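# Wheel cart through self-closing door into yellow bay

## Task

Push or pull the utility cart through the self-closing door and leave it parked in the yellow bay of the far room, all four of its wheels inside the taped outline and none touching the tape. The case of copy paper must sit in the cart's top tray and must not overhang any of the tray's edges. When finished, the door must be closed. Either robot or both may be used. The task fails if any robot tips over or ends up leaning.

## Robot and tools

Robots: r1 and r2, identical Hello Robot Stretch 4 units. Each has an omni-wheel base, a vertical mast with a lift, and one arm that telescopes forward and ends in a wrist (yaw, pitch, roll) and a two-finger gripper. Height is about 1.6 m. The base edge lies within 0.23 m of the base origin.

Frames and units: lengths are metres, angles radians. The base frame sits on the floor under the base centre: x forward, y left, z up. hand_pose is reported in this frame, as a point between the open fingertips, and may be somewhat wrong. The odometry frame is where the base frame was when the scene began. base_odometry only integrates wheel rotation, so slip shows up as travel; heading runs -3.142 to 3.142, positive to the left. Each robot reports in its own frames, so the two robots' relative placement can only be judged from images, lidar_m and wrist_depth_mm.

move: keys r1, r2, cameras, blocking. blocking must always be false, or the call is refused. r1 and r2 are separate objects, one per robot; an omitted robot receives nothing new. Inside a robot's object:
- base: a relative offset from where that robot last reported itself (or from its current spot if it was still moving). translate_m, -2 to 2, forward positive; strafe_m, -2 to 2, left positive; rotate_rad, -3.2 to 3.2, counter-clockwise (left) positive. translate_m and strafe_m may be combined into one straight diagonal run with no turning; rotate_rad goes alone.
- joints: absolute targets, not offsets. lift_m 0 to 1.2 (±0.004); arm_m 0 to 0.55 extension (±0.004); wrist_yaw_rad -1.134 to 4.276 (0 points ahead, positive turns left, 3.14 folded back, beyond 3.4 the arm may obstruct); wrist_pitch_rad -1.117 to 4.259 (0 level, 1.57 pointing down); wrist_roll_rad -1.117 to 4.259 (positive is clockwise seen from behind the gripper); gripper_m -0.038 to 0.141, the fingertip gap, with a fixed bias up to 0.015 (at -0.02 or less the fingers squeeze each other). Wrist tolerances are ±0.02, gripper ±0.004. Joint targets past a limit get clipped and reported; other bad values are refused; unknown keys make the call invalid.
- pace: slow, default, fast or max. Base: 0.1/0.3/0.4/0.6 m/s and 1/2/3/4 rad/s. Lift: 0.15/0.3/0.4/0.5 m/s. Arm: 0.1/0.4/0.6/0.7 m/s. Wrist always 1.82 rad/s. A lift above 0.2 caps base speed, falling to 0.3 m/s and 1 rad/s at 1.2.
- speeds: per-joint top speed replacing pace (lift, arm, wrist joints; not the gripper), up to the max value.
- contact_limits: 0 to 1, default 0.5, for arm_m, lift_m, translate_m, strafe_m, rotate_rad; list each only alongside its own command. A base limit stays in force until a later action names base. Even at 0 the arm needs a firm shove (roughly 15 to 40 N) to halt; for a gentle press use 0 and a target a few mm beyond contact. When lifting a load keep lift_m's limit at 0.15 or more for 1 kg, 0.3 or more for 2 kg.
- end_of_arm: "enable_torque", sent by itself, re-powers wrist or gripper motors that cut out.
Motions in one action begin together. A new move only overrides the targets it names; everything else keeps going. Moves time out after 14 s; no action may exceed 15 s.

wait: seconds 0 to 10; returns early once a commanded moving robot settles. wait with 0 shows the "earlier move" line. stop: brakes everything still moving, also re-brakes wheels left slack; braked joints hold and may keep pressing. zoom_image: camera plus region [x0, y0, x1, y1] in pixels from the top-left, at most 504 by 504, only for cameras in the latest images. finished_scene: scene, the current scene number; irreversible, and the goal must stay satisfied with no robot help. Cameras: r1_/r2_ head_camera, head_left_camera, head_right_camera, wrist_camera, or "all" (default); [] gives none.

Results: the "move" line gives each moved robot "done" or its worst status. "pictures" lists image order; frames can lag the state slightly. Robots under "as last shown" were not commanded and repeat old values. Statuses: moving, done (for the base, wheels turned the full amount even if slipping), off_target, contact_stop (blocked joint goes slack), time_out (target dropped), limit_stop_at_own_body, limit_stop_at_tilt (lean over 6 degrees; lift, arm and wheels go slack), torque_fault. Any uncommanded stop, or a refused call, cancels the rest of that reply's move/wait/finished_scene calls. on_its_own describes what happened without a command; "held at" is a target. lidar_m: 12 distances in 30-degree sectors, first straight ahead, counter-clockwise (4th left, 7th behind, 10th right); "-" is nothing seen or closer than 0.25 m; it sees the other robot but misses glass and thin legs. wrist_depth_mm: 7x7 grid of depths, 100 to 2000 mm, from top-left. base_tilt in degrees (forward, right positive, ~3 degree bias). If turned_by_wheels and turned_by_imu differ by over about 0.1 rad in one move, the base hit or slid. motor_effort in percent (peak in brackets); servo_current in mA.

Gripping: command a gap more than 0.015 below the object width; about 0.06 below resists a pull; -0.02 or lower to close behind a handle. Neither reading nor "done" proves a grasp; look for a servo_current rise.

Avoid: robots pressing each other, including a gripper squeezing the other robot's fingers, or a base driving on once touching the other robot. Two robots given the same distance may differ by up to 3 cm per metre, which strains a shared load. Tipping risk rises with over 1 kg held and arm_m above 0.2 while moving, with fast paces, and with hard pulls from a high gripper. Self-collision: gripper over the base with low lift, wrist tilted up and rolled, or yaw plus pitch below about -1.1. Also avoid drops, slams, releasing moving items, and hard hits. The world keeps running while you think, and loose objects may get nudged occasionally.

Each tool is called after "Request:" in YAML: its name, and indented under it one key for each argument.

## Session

Request:
move:
  blocking: false

Scene clock: 0.00 s.
r1.base_odometry: x=+0.000 y=+0.000 heading=+0.000
r1.turned_by_wheels: +0.000
r1.turned_by_imu: +0.000
r1.base_tilt: forward=-1.6 right=+1.3
r1.lidar_m: 0.96 1.73 2.02 2.40 3.92 1.60 0.85 0.77 0.78 0.89 0.77 0.78
r1.base_status: not commanded
r1.joint_positions: lift_m=+0.124 arm_m=+0.000 wrist_yaw_rad=+3.194 wrist_pitch_rad=+0.002 wrist_roll_rad=+0.000 gripper_m=+0.056
r1.joint_status: not commanded
r1.measured_speeds: all 0
r1.motor_effort: lift_m=+19 arm_m=-4 wheel_0=-2 wheel_1=+1 wheel_2=+0
r1.servo_current: wrist_yaw_rad=59 wrist_pitch_rad=46 wrist_roll_rad=46 gripper_m=39
r1.hand_pose: x=-0.1216 y=+0.0722 z=+0.3019 quat_wxyz=(-0.026, -0.001, +0.000, +1.000) (m; r1's base frame)
r1.wrist_depth_mm: - 135 - - - - - / - 123 135 - - - - / - 121 191 - - - - / 110 136 194 - - - - / 137 - - - 1618 - - / 226 - 190 1098 188 1160 1118 / 224 163 750 798 768 768 759
r2.base_odometry: x=+0.000 y=+0.000 heading=+0.000
r2.turned_by_wheels: +0.000
r2.turned_by_imu: +0.000
r2.base_tilt: forward=-0.6 right=+0.1
r2.lidar_m: 1.29 1.32 1.58 2.33 2.36 2.78 1.41 1.41 2.77 2.39 2.42 1.48
r2.base_status: not commanded
r2.joint_positions: lift_m=+0.200 arm_m=+0.000 wrist_yaw_rad=+3.211 wrist_pitch_rad=+0.001 wrist_roll_rad=+0.000 gripper_m=+0.056
r2.joint_status: not commanded
r2.measured_speeds: all 0
r2.motor_effort: lift_m=+18 arm_m=-4 wheel_0=-1 wheel_1=+1 wheel_2=+1
r2.servo_current: wrist_yaw_rad=46 wrist_pitch_rad=39 wrist_roll_rad=52 gripper_m=52
r2.hand_pose: x=-0.1229 y=+0.0671 z=+0.3779 quat_wxyz=(-0.035, -0.001, +0.000, +0.999) (m; r2's base frame)
r2.wrist_depth_mm: - - 137 - - - - / - - 137 - - - - / - 109 138 - - - - / - 140 175 - - - - / 214 - - - - - - / 213 1281 196 1255 190 1336 1182 / 208 243 866 - - 854 878
pictures: r1_head_camera, r1_head_left_camera, r1_head_right_camera, r1_wrist_camera, r2_head_camera, r2_head_left_camera, r2_head_right_camera, r2_wrist_camera
Images, in order (width x height): r1_head_camera 420x560, r1_head_left_camera 420x672, r1_head_right_camera 420x672, r1_wrist_camera 616x392, r2_head_camera 420x560, r2_head_left_camera 420x672, r2_head_right_camera 420x672, r2_wrist_camera 616x392.

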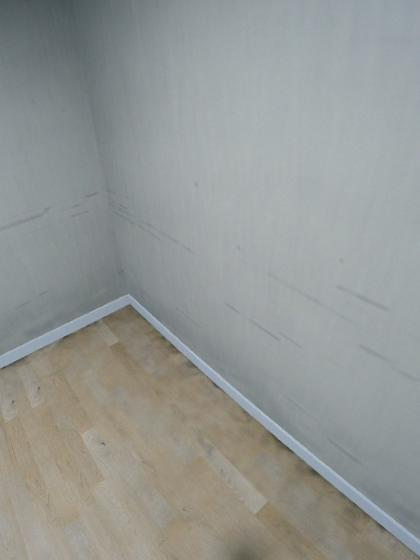

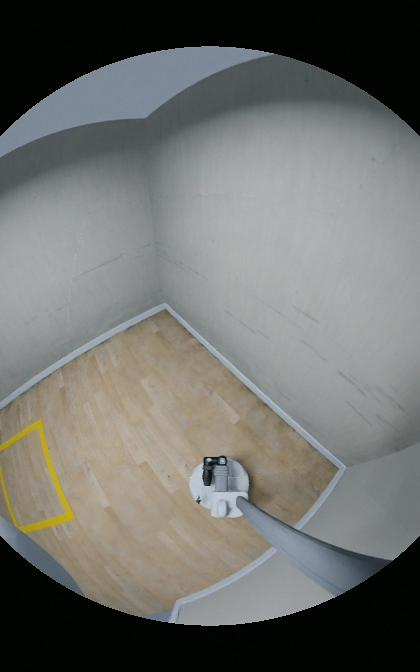

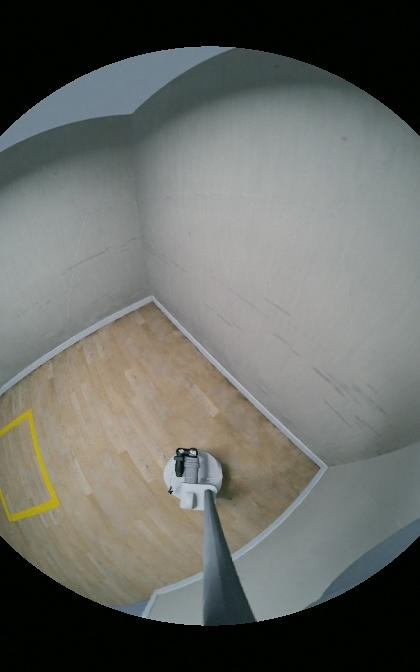

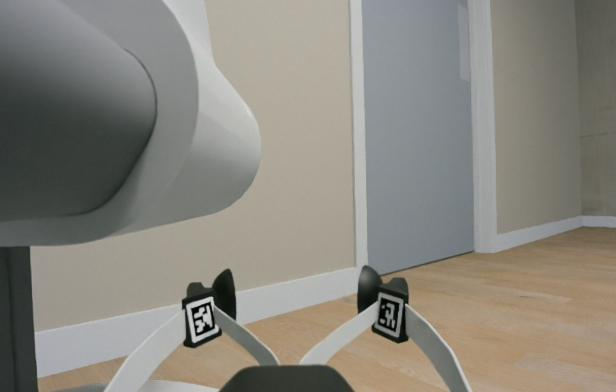

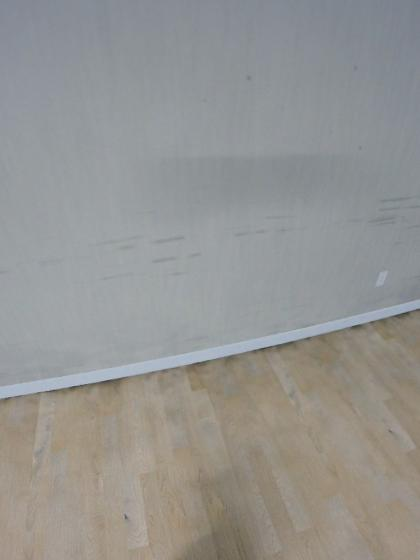

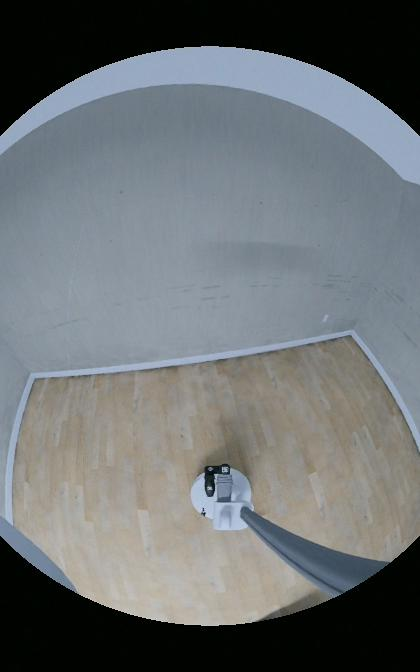

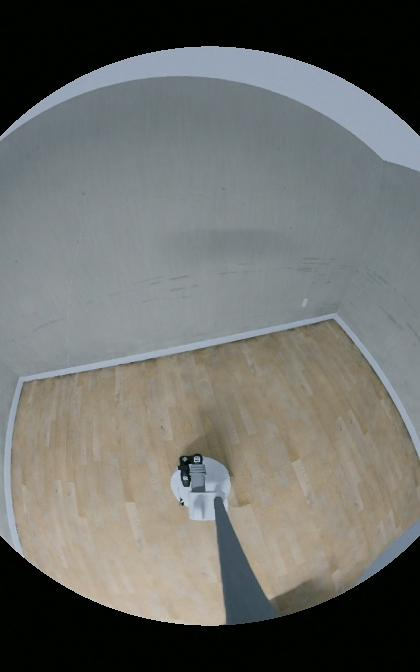

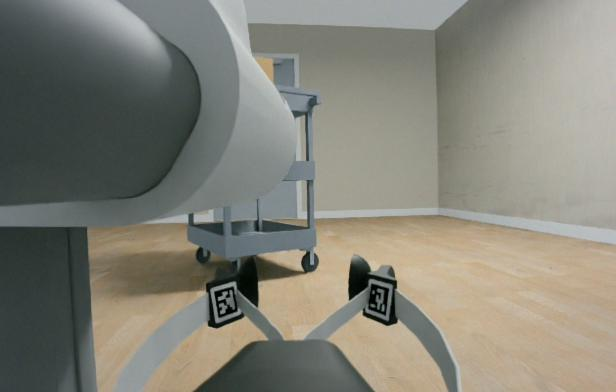

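Request:
move:
  r1: {"base":{"rotate_rad":2.6}}
  r2: {"base":{"rotate_rad":-3.1},"joints":{"lift_m":0.4}}
  blocking: false
  cameras: []

Request:
wait:
  seconds: 2.2
  cameras: []

Request:
wait:
  seconds: 1
  cameras: ["r1_head_camera","r1_head_left_camera","r2_head_camera","r2_head_left_camera","r2_head_right_camera"]

Scene clock: 9.27 s.
move: r1 moving; r2 moving
r1.base_odometry: x=+0.000 y=+0.000 heading=+0.253
r1.turned_by_wheels: +0.253
r1.turned_by_imu: +0.253
r1.base_tilt: forward=-1.6 right=+1.3
r1.lidar_m: 1.15 2.01 2.11 2.98 2.65 1.07 0.80 0.74 0.81 0.80 0.72 0.82
r1.base_status: rotate_rad moving
r1.joint_positions: lift_m=+0.124 arm_m=+0.000 wrist_yaw_rad=+3.194 wrist_pitch_rad=+0.002 wrist_roll_rad=+0.000 gripper_m=+0.056
r1.joint_status: not commanded
r1.measured_speeds: translate_m=+0.000 strafe_m=+0.000 rotate_rad=+0.974 lift_m=+0.000 arm_m=+0.000 wrist_yaw_rad=+0.000 wrist_pitch_rad=+0.000 wrist_roll_rad=+0.000
r1.motor_effort: lift_m=+19(20) arm_m=-4(4) wheel_0=-7(9) wheel_1=-6(7) wheel_2=-6(7)
r1.servo_current: wrist_yaw_rad=46(59) wrist_pitch_rad=39(52) wrist_roll_rad=33(65) gripper_m=39(46)
r1.hand_pose: x=-0.1216 y=+0.0722 z=+0.3019 quat_wxyz=(-0.026, -0.001, +0.000, +1.000) (m; r1's base frame)
r1.wrist_depth_mm: - 135 - - - - 1808 / - 123 135 - - - 1808 / - 121 192 - - - 1756 / 111 136 195 - - - 1808 / 137 - - - - - 1756 / 226 - 190 976 188 1118 1138 / 224 152 759 798 778 750 759
r2.base_odometry: x=+0.000 y=+0.000 heading=-0.252
r2.turned_by_wheels: -0.252
r2.turned_by_imu: -0.244
r2.base_tilt: forward=-0.7 right=+0.0
r2.lidar_m: 1.35 1.27 1.41 2.01 2.34 2.43 3.58 1.41 3.28 2.43 2.39 1.79
r2.base_status: rotate_rad moving
r2.joint_positions: lift_m=+0.238 arm_m=+0.000 wrist_yaw_rad=+3.211 wrist_pitch_rad=+0.001 wrist_roll_rad=+0.000 gripper_m=+0.056
r2.joint_status: lift_m moving
r2.measured_speeds: translate_m=+0.001 strafe_m=+0.000 rotate_rad=-0.977 lift_m=+0.146 arm_m=+0.000 wrist_yaw_rad=+0.000 wrist_pitch_rad=+0.000 wrist_roll_rad=+0.000
r2.motor_effort: lift_m=+23(25) arm_m=-4(4) wheel_0=+11(11) wheel_1=+9(10) wheel_2=+10(11)
r2.servo_current: wrist_yaw_rad=52(52) wrist_pitch_rad=46(46) wrist_roll_rad=52(65) gripper_m=46(52)
r2.hand_pose: x=-0.1229 y=+0.0671 z=+0.4157 quat_wxyz=(-0.035, -0.001, +0.000, +0.999) (m; r2's base frame)
r2.wrist_depth_mm: - - 137 - - - - / - - 137 - - - - / - 110 138 - - - - / - 140 176 - - - - / 214 1921 - - - - - / 213 1366 196 1430 190 1464 1281 / 208 242 1008 - - 976 946
pictures: none
No camera images: "cameras" was empty.

Scene clock: 11.37 s.
earlier move: r1 done; r2 moving
r1.base_odometry: x=+0.000 y=+0.000 heading=+2.600
r1.turned_by_wheels: +2.347
r1.turned_by_imu: +2.360
r1.base_tilt: forward=-1.6 right=+1.3
r1.lidar_m: 1.66 0.87 0.75 0.75 0.87 0.77 0.77 0.91 1.64 2.03 2.39 3.92
r1.base_status: done
r1.joint_positions: lift_m=+0.124 arm_m=+0.000 wrist_yaw_rad=+3.194 wrist_pitch_rad=+0.002 wrist_roll_rad=+0.000 gripper_m=+0.056
r1.joint_status: not commanded
r1.measured_speeds: all 0
r1.motor_effort: lift_m=+20(20) arm_m=-4(4) wheel_0=-2(10) wheel_1=-1(9) wheel_2=+0(8)
r1.servo_current: wrist_yaw_rad=39(65) wrist_pitch_rad=39(52) wrist_roll_rad=59(65) gripper_m=39(52)
r1.hand_pose: x=-0.1216 y=+0.0722 z=+0.3019 quat_wxyz=(-0.026, -0.001, +0.000, +1.000) (m; r1's base frame)
r1.wrist_depth_mm: - 135 - - - - - / - 123 135 - - - - / - 121 191 - - - - / 111 135 194 - - - - / 137 - - - - - - / 227 - 190 - 187 - - / 750 759 759 153 741 683 750
r2.base_odometry: x=+0.000 y=+0.000 heading=-3.099
r2.turned_by_wheels: -2.847
r2.turned_by_imu: -2.770
r2.base_tilt: forward=-0.6 right=+0.1
r2.lidar_m: 1.36 1.62 2.65 2.40 2.27 1.46 1.31 1.32 1.64 2.33 2.35 2.91
r2.base_status: rotate_rad moving
r2.joint_positions: lift_m=+0.400 arm_m=+0.000 wrist_yaw_rad=+3.211 wrist_pitch_rad=+0.001 wrist_roll_rad=+0.000 gripper_m=+0.056
r2.joint_status: all done
r2.measured_speeds: all 0
r2.motor_effort: lift_m=+21(25) arm_m=-4(4) wheel_0=+5(14) wheel_1=+3(11) wheel_2=+4(11)
r2.servo_current: wrist_yaw_rad=46(52) wrist_pitch_rad=46(46) wrist_roll_rad=59(65) gripper_m=46(52)
r2.hand_pose: x=-0.1228 y=+0.0671 z=+0.5776 quat_wxyz=(-0.035, -0.001, +0.000, +0.999) (m; r2's base frame)
r2.wrist_depth_mm: - - 137 - - - - / - 107 137 - - - - / - 110 138 237 - - - / - 140 164 - - - - / 216 - - - - - - / 212 - 190 - 188 - - / 211 147 1255 - - 1229 1281
wait: 2.10 of 2.2 s (r1 has come to rest)
pictures: none
No camera images: "cameras" was empty.

Scene clock: 11.60 s.
earlier move: r2 done
r1.base_odometry: x=+0.000 y=+0.000 heading=+2.600
r1.turned_by_wheels: +0.000
r1.turned_by_imu: +0.000
r1.base_tilt: forward=-1.6 right=+1.3
r1.lidar_m: 1.68 0.89 0.76 0.75 0.88 0.77 0.77 0.92 1.66 2.02 2.40 3.91
r1.base_status: done
r1.joint_positions: lift_m=+0.124 arm_m=+0.000 wrist_yaw_rad=+3.194 wrist_pitch_rad=+0.002 wrist_roll_rad=+0.000 gripper_m=+0.056
r1.joint_status: not commanded
r1.measured_speeds: all 0
r1.motor_effort: lift_m=+20(20) arm_m=-4(4) wheel_0=-1(10) wheel_1=-1(9) wheel_2=+0(8)
r1.servo_current: wrist_yaw_rad=39(65) wrist_pitch_rad=46(52) wrist_roll_rad=39(65) gripper_m=39(52)
r1.hand_pose: x=-0.1216 y=+0.0722 z=+0.3019 quat_wxyz=(-0.026, -0.001, +0.000, +1.000) (m; r1's base frame)
r1.wrist_depth_mm: - 135 - - - - - / - 123 135 - - - - / - 121 191 - - - - / 110 136 195 - - - - / 137 - - - - - - / 227 - 190 - 187 - - / 750 759 759 153 741 683 741
r2.base_odometry: x=+0.000 y=+0.000 heading=-3.099
r2.turned_by_wheels: +0.000
r2.turned_by_imu: +0.000
r2.base_tilt: forward=-0.7 right=+0.1
r2.lidar_m: 1.42 1.61 2.65 2.39 2.28 1.46 1.32 1.30 1.63 2.34 2.35 2.91
r2.base_status: done
r2.joint_positions: lift_m=+0.400 arm_m=+0.000 wrist_yaw_rad=+3.211 wrist_pitch_rad=+0.001 wrist_roll_rad=+0.000 gripper_m=+0.056
r2.joint_status: all done
r2.measured_speeds: all 0
r2.motor_effort: lift_m=+21(25) arm_m=-4(4) wheel_0=+3(14) wheel_1=+2(11) wheel_2=+4(11)
r2.servo_current: wrist_yaw_rad=52(52) wrist_pitch_rad=39(46) wrist_roll_rad=46(65) gripper_m=52(52)
r2.hand_pose: x=-0.1228 y=+0.0671 z=+0.5776 quat_wxyz=(-0.035, -0.001, +0.000, +0.999) (m; r2's base frame)
r2.wrist_depth_mm: - - 137 - - - - / - 107 137 - - - - / - 110 138 236 - - - / - 140 165 - - - - / 216 - - - - - - / 213 - 189 - 188 - - / 211 147 1281 - - 1229 1281
wait: 0.23 of 1 s (r2 has come to rest)
pictures: r1_head_camera, r1_head_left_camera, r2_head_camera, r2_head_left_camera, r2_head_right_camera
Images, in order (width x height): r1_head_camera 420x560, r1_head_left_camera 420x672, r2_head_camera 420x560, r2_head_left_camera 420x672, r2_head_right_camera 420x672.

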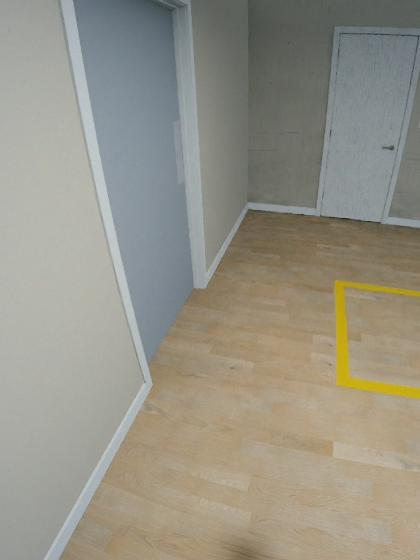

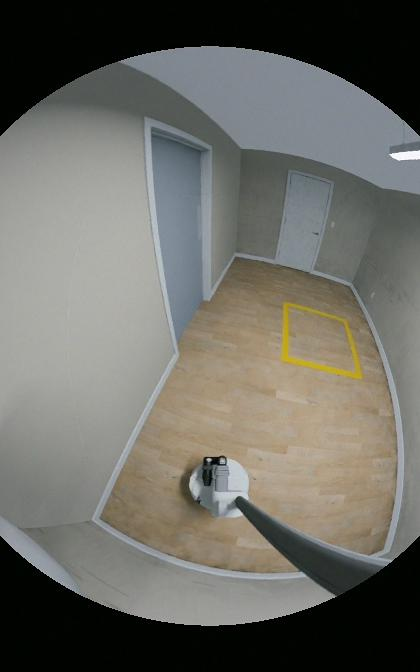

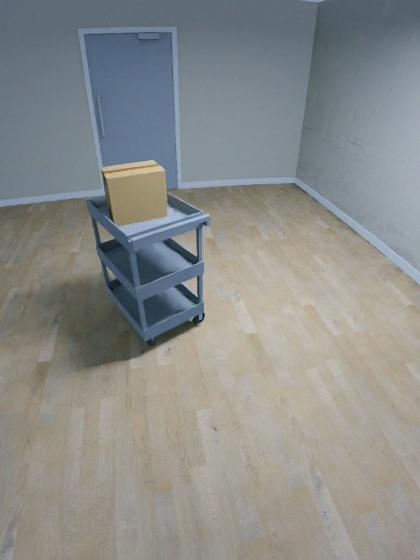

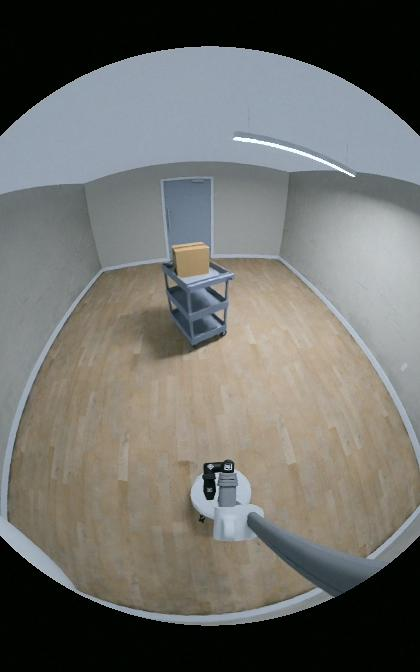

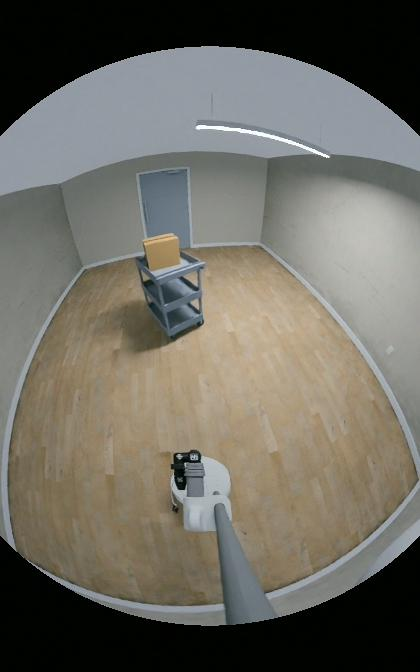

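Request:
move:
  r1: {"base":{"rotate_rad":-0.28}}
  r2: {"base":{"rotate_rad":0.2},"joints":{"lift_m":0.85,"wrist_yaw_rad":0,"wrist_roll_rad":1.57,"gripper_m":-0.02}}
  blocking: false
  cameras: []

Request:
wait:
  seconds: 3
  cameras: []

Request:
wait:
  seconds: 2
  cameras: ["r1_head_camera","r2_head_camera"]

Request:
zoom_image:
  camera: "r2_head_camera"
  region: [40, 0, 300, 360]

Scene clock: 64.37 s.
move: r1 moving; r2 moving
r1.base_odometry: x=+0.000 y=+0.000 heading=+2.380
r1.turned_by_wheels: -0.220
r1.turned_by_imu: -0.221
r1.base_tilt: forward=-1.6 right=+1.3
r1.lidar_m: 2.48 1.01 0.78 0.75 0.81 0.80 0.77 0.82 1.20 2.02 2.13 3.06
r1.base_status: rotate_rad moving
r1.joint_positions: lift_m=+0.124 arm_m=+0.000 wrist_yaw_rad=+3.194 wrist_pitch_rad=+0.002 wrist_roll_rad=+0.000 gripper_m=+0.056
r1.joint_status: not commanded
r1.measured_speeds: translate_m=+0.000 strafe_m=-0.001 rotate_rad=-0.527 lift_m=+0.000 arm_m=+0.000 wrist_yaw_rad=+0.000 wrist_pitch_rad=+0.000 wrist_roll_rad=+0.000
r1.motor_effort: lift_m=+19(20) arm_m=-4(4) wheel_0=+3(9) wheel_1=+3(8) wheel_2=+2(6)
r1.servo_current: wrist_yaw_rad=78(78) wrist_pitch_rad=39(46) wrist_roll_rad=39(52) gripper_m=39(46)
r1.hand_pose: x=-0.1216 y=+0.0722 z=+0.3019 quat_wxyz=(-0.026, -0.001, +0.000, +1.000) (m; r1's base frame)
r1.wrist_depth_mm: - 135 - - - - - / - 123 135 - - - - / - 121 191 - - - - / 110 136 194 - - - - / 137 - - - - - - / 216 - 190 - 188 - - / 750 759 741 143 741 715 759
r2.base_odometry: x=+0.000 y=+0.000 heading=-2.917
r2.turned_by_wheels: +0.183
r2.turned_by_imu: +0.178
r2.base_tilt: forward=-0.7 right=+0.1
r2.lidar_m: 1.42 3.36 2.47 2.38 1.83 1.36 1.29 1.38 1.92 2.32 2.44 3.40
r2.base_status: rotate_rad moving
r2.joint_positions: lift_m=+0.438 arm_m=+0.000 wrist_yaw_rad=+2.650 wrist_pitch_rad=+0.001 wrist_roll_rad=+0.588 gripper_m=+0.036
r2.joint_status: lift_m moving; wrist_yaw_rad moving; wrist_roll_rad moving; gripper_m moving
r2.measured_speeds: translate_m=-0.001 strafe_m=+0.000 rotate_rad=+0.300 lift_m=+0.146 arm_m=+0.000 wrist_yaw_rad=-1.732 wrist_pitch_rad=+0.000 wrist_roll_rad=+1.820
r2.motor_effort: lift_m=+23(24) arm_m=-4(4) wheel_0=-7(9) wheel_1=-3(10) wheel_2=-4(10)
r2.servo_current: wrist_yaw_rad=85(130) wrist_pitch_rad=39(46) wrist_roll_rad=46(98) gripper_m=130(130)
r2.hand_pose: x=-0.0420 y=+0.2132 z=+0.6156 quat_wxyz=(+0.233, +0.070, +0.281, +0.928) (m; r2's base frame)
r2.wrist_depth_mm: - - - - - - - / - - - - - - - / - - - - - - - / - - - - - 1863 1661 / 258 - - - - 1576 1255 / 246 - 191 212 187 1255 1008 / - - - - - 960 831
pictures: none
No camera images: "cameras" was empty.

Scene clock: 64.90 s.
earlier move: r1 done; r2 moving
r1.base_odometry: x=+0.000 y=+0.000 heading=+2.320
r1.turned_by_wheels: -0.060
r1.turned_by_imu: -0.060
r1.base_tilt: forward=-1.6 right=+1.2
r1.lidar_m: 3.03 1.09 0.78 0.76 0.79 0.80 0.77 0.81 1.14 2.03 2.09 2.85
r1.base_status: done
r1.joint_positions: lift_m=+0.124 arm_m=+0.000 wrist_yaw_rad=+3.194 wrist_pitch_rad=+0.002 wrist_roll_rad=+0.000 gripper_m=+0.056
r1.joint_status: not commanded
r1.measured_speeds: all 0
r1.motor_effort: lift_m=+19(20) arm_m=-4(4) wheel_0=+1(9) wheel_1=+0(8) wheel_2=+1(6)
r1.servo_current: wrist_yaw_rad=46(78) wrist_pitch_rad=39(46) wrist_roll_rad=52(72) gripper_m=46(46)
r1.hand_pose: x=-0.1216 y=+0.0722 z=+0.3019 quat_wxyz=(-0.026, -0.001, +0.000, +1.000) (m; r1's base frame)
r1.wrist_depth_mm: - 135 - - - - - / - 123 135 - - - - / - 121 191 - - - - / 110 136 194 - - - - / 136 - - - - - - / 216 - 190 - 187 - - / 225 759 759 143 732 759 759
r2.base_odometry: x=+0.000 y=+0.000 heading=-2.900
r2.turned_by_wheels: +0.017
r2.turned_by_imu: +0.016
r2.base_tilt: forward=-0.7 right=+0.0
r2.lidar_m: 1.38 3.32 2.47 2.36 1.83 1.36 1.31 1.39 1.96 2.33 2.46 3.47
r2.base_status: done
r2.joint_positions: lift_m=+0.561 arm_m=+0.000 wrist_yaw_rad=+1.724 wrist_pitch_rad=+0.001 wrist_roll_rad=+1.501 gripper_m=-0.012
r2.joint_status: lift_m moving; wrist_yaw_rad moving; wrist_roll_rad moving; gripper_m moving
r2.measured_speeds: translate_m=+0.000 strafe_m=+0.000 rotate_rad=+0.000 lift_m=+0.301 arm_m=+0.000 wrist_yaw_rad=-1.736 wrist_pitch_rad=+0.000 wrist_roll_rad=+1.059
r2.motor_effort: lift_m=+23(25) arm_m=-4(4) wheel_0=-3(9) wheel_1=-3(10) wheel_2=-4(10)
r2.servo_current: wrist_yaw_rad=98(130) wrist_pitch_rad=39(46) wrist_roll_rad=46(104) gripper_m=143(156)
r2.hand_pose: x=+0.2132 y=+0.2984 z=+0.7388 quat_wxyz=(+0.476, +0.444, +0.518, +0.555) (m; r2's base frame)
r2.wrist_depth_mm: - - - - - 1618 1078 / - - - - - 1618 1078 / - - - - - 1537 1042 / - - - - - 1499 1025 / - - - - - 1464 1008 / - - 187 202 181 1336 976 / - - - - - - 946
wait: 0.53 of 3 s (r1 has come to rest)
pictures: none
No camera images: "cameras" was empty.

Scene clock: 66.63 s.
earlier move: r2 done
r1.base_odometry: x=+0.000 y=+0.000 heading=+2.320
r1.turned_by_wheels: +0.000
r1.turned_by_imu: +0.000
r1.base_tilt: forward=-1.6 right=+1.3
r1.lidar_m: 3.04 1.09 0.79 0.73 0.77 0.82 0.77 0.81 1.14 2.02 2.09 2.88
r1.base_status: done
r1.joint_positions: lift_m=+0.124 arm_m=+0.000 wrist_yaw_rad=+3.194 wrist_pitch_rad=+0.002 wrist_roll_rad=+0.000 gripper_m=+0.056
r1.joint_status: not commanded
r1.measured_speeds: all 0
r1.motor_effort: lift_m=+20(20) arm_m=-4(4) wheel_0=+2(9) wheel_1=+0(8) wheel_2=+0(6)
r1.servo_current: wrist_yaw_rad=46(78) wrist_pitch_rad=39(52) wrist_roll_rad=39(72) gripper_m=46(52)
r1.hand_pose: x=-0.1216 y=+0.0722 z=+0.3019 quat_wxyz=(-0.026, -0.001, +0.000, +1.000) (m; r1's base frame)
r1.wrist_depth_mm: - 135 - - - - - / - 124 136 - - - - / - 121 192 - - - - / 111 136 194 - - - - / 137 - - - - - - / 216 - 190 - 187 - - / 225 741 750 143 732 759 759
r2.base_odometry: x=+0.000 y=+0.000 heading=-2.900
r2.turned_by_wheels: +0.000
r2.turned_by_imu: +0.000
r2.base_tilt: forward=-0.7 right=+0.1
r2.lidar_m: 1.39 3.33 2.48 2.40 1.81 1.36 1.32 1.39 1.98 2.34 2.47 3.49
r2.base_status: done
r2.joint_positions: lift_m=+0.850 arm_m=+0.000 wrist_yaw_rad=+0.003 wrist_pitch_rad=+0.001 wrist_roll_rad=+1.568 gripper_m=-0.019
r2.joint_status: all done
r2.measured_speeds: all 0
r2.motor_effort: lift_m=+21(25) arm_m=-4(4) wheel_0=-2(9) wheel_1=-3(10) wheel_2=-4(10)
r2.servo_current: wrist_yaw_rad=46(130) wrist_pitch_rad=39(46) wrist_roll_rad=59(104) gripper_m=98(156)
r2.hand_pose: x=+0.4596 y=-0.0866 z=+1.0276 quat_wxyz=(+0.708, +0.706, +0.001, +0.001) (m; r2's base frame)
r2.wrist_depth_mm: - - - - - - 1397 / - - - - - - 1397 / - - - - - 1708 1366 / - - - 1499 1808 1308 1308 / - - - 1464 - 1808 1366 / - - 187 202 180 1921 1430 / - - - - - 1808 1430
wait: 1.73 of 2 s (r2 has come to rest)
pictures: r1_head_camera, r2_head_camera
Images, in order (width x height): r1_head_camera 420x560, r2_head_camera 420x560.

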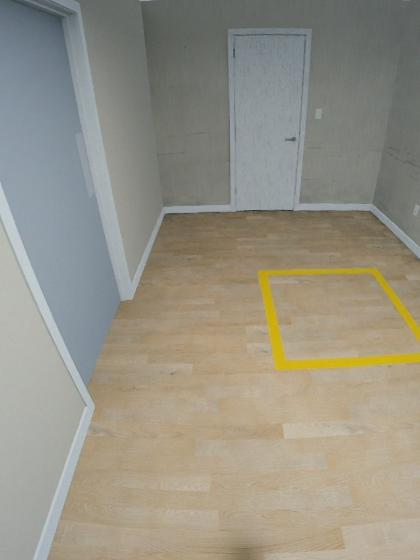

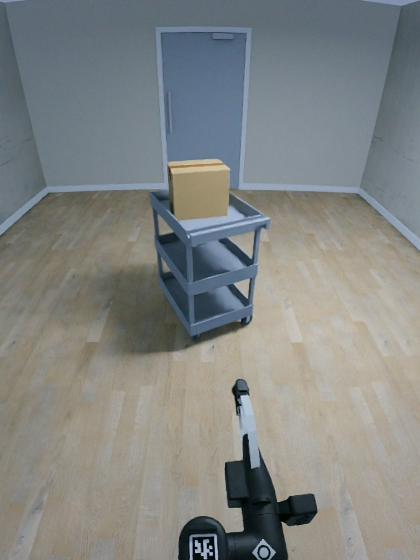

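Scaled by 1.400 from the camera's 420x560 image, which has a finer 1200x1600 frame.

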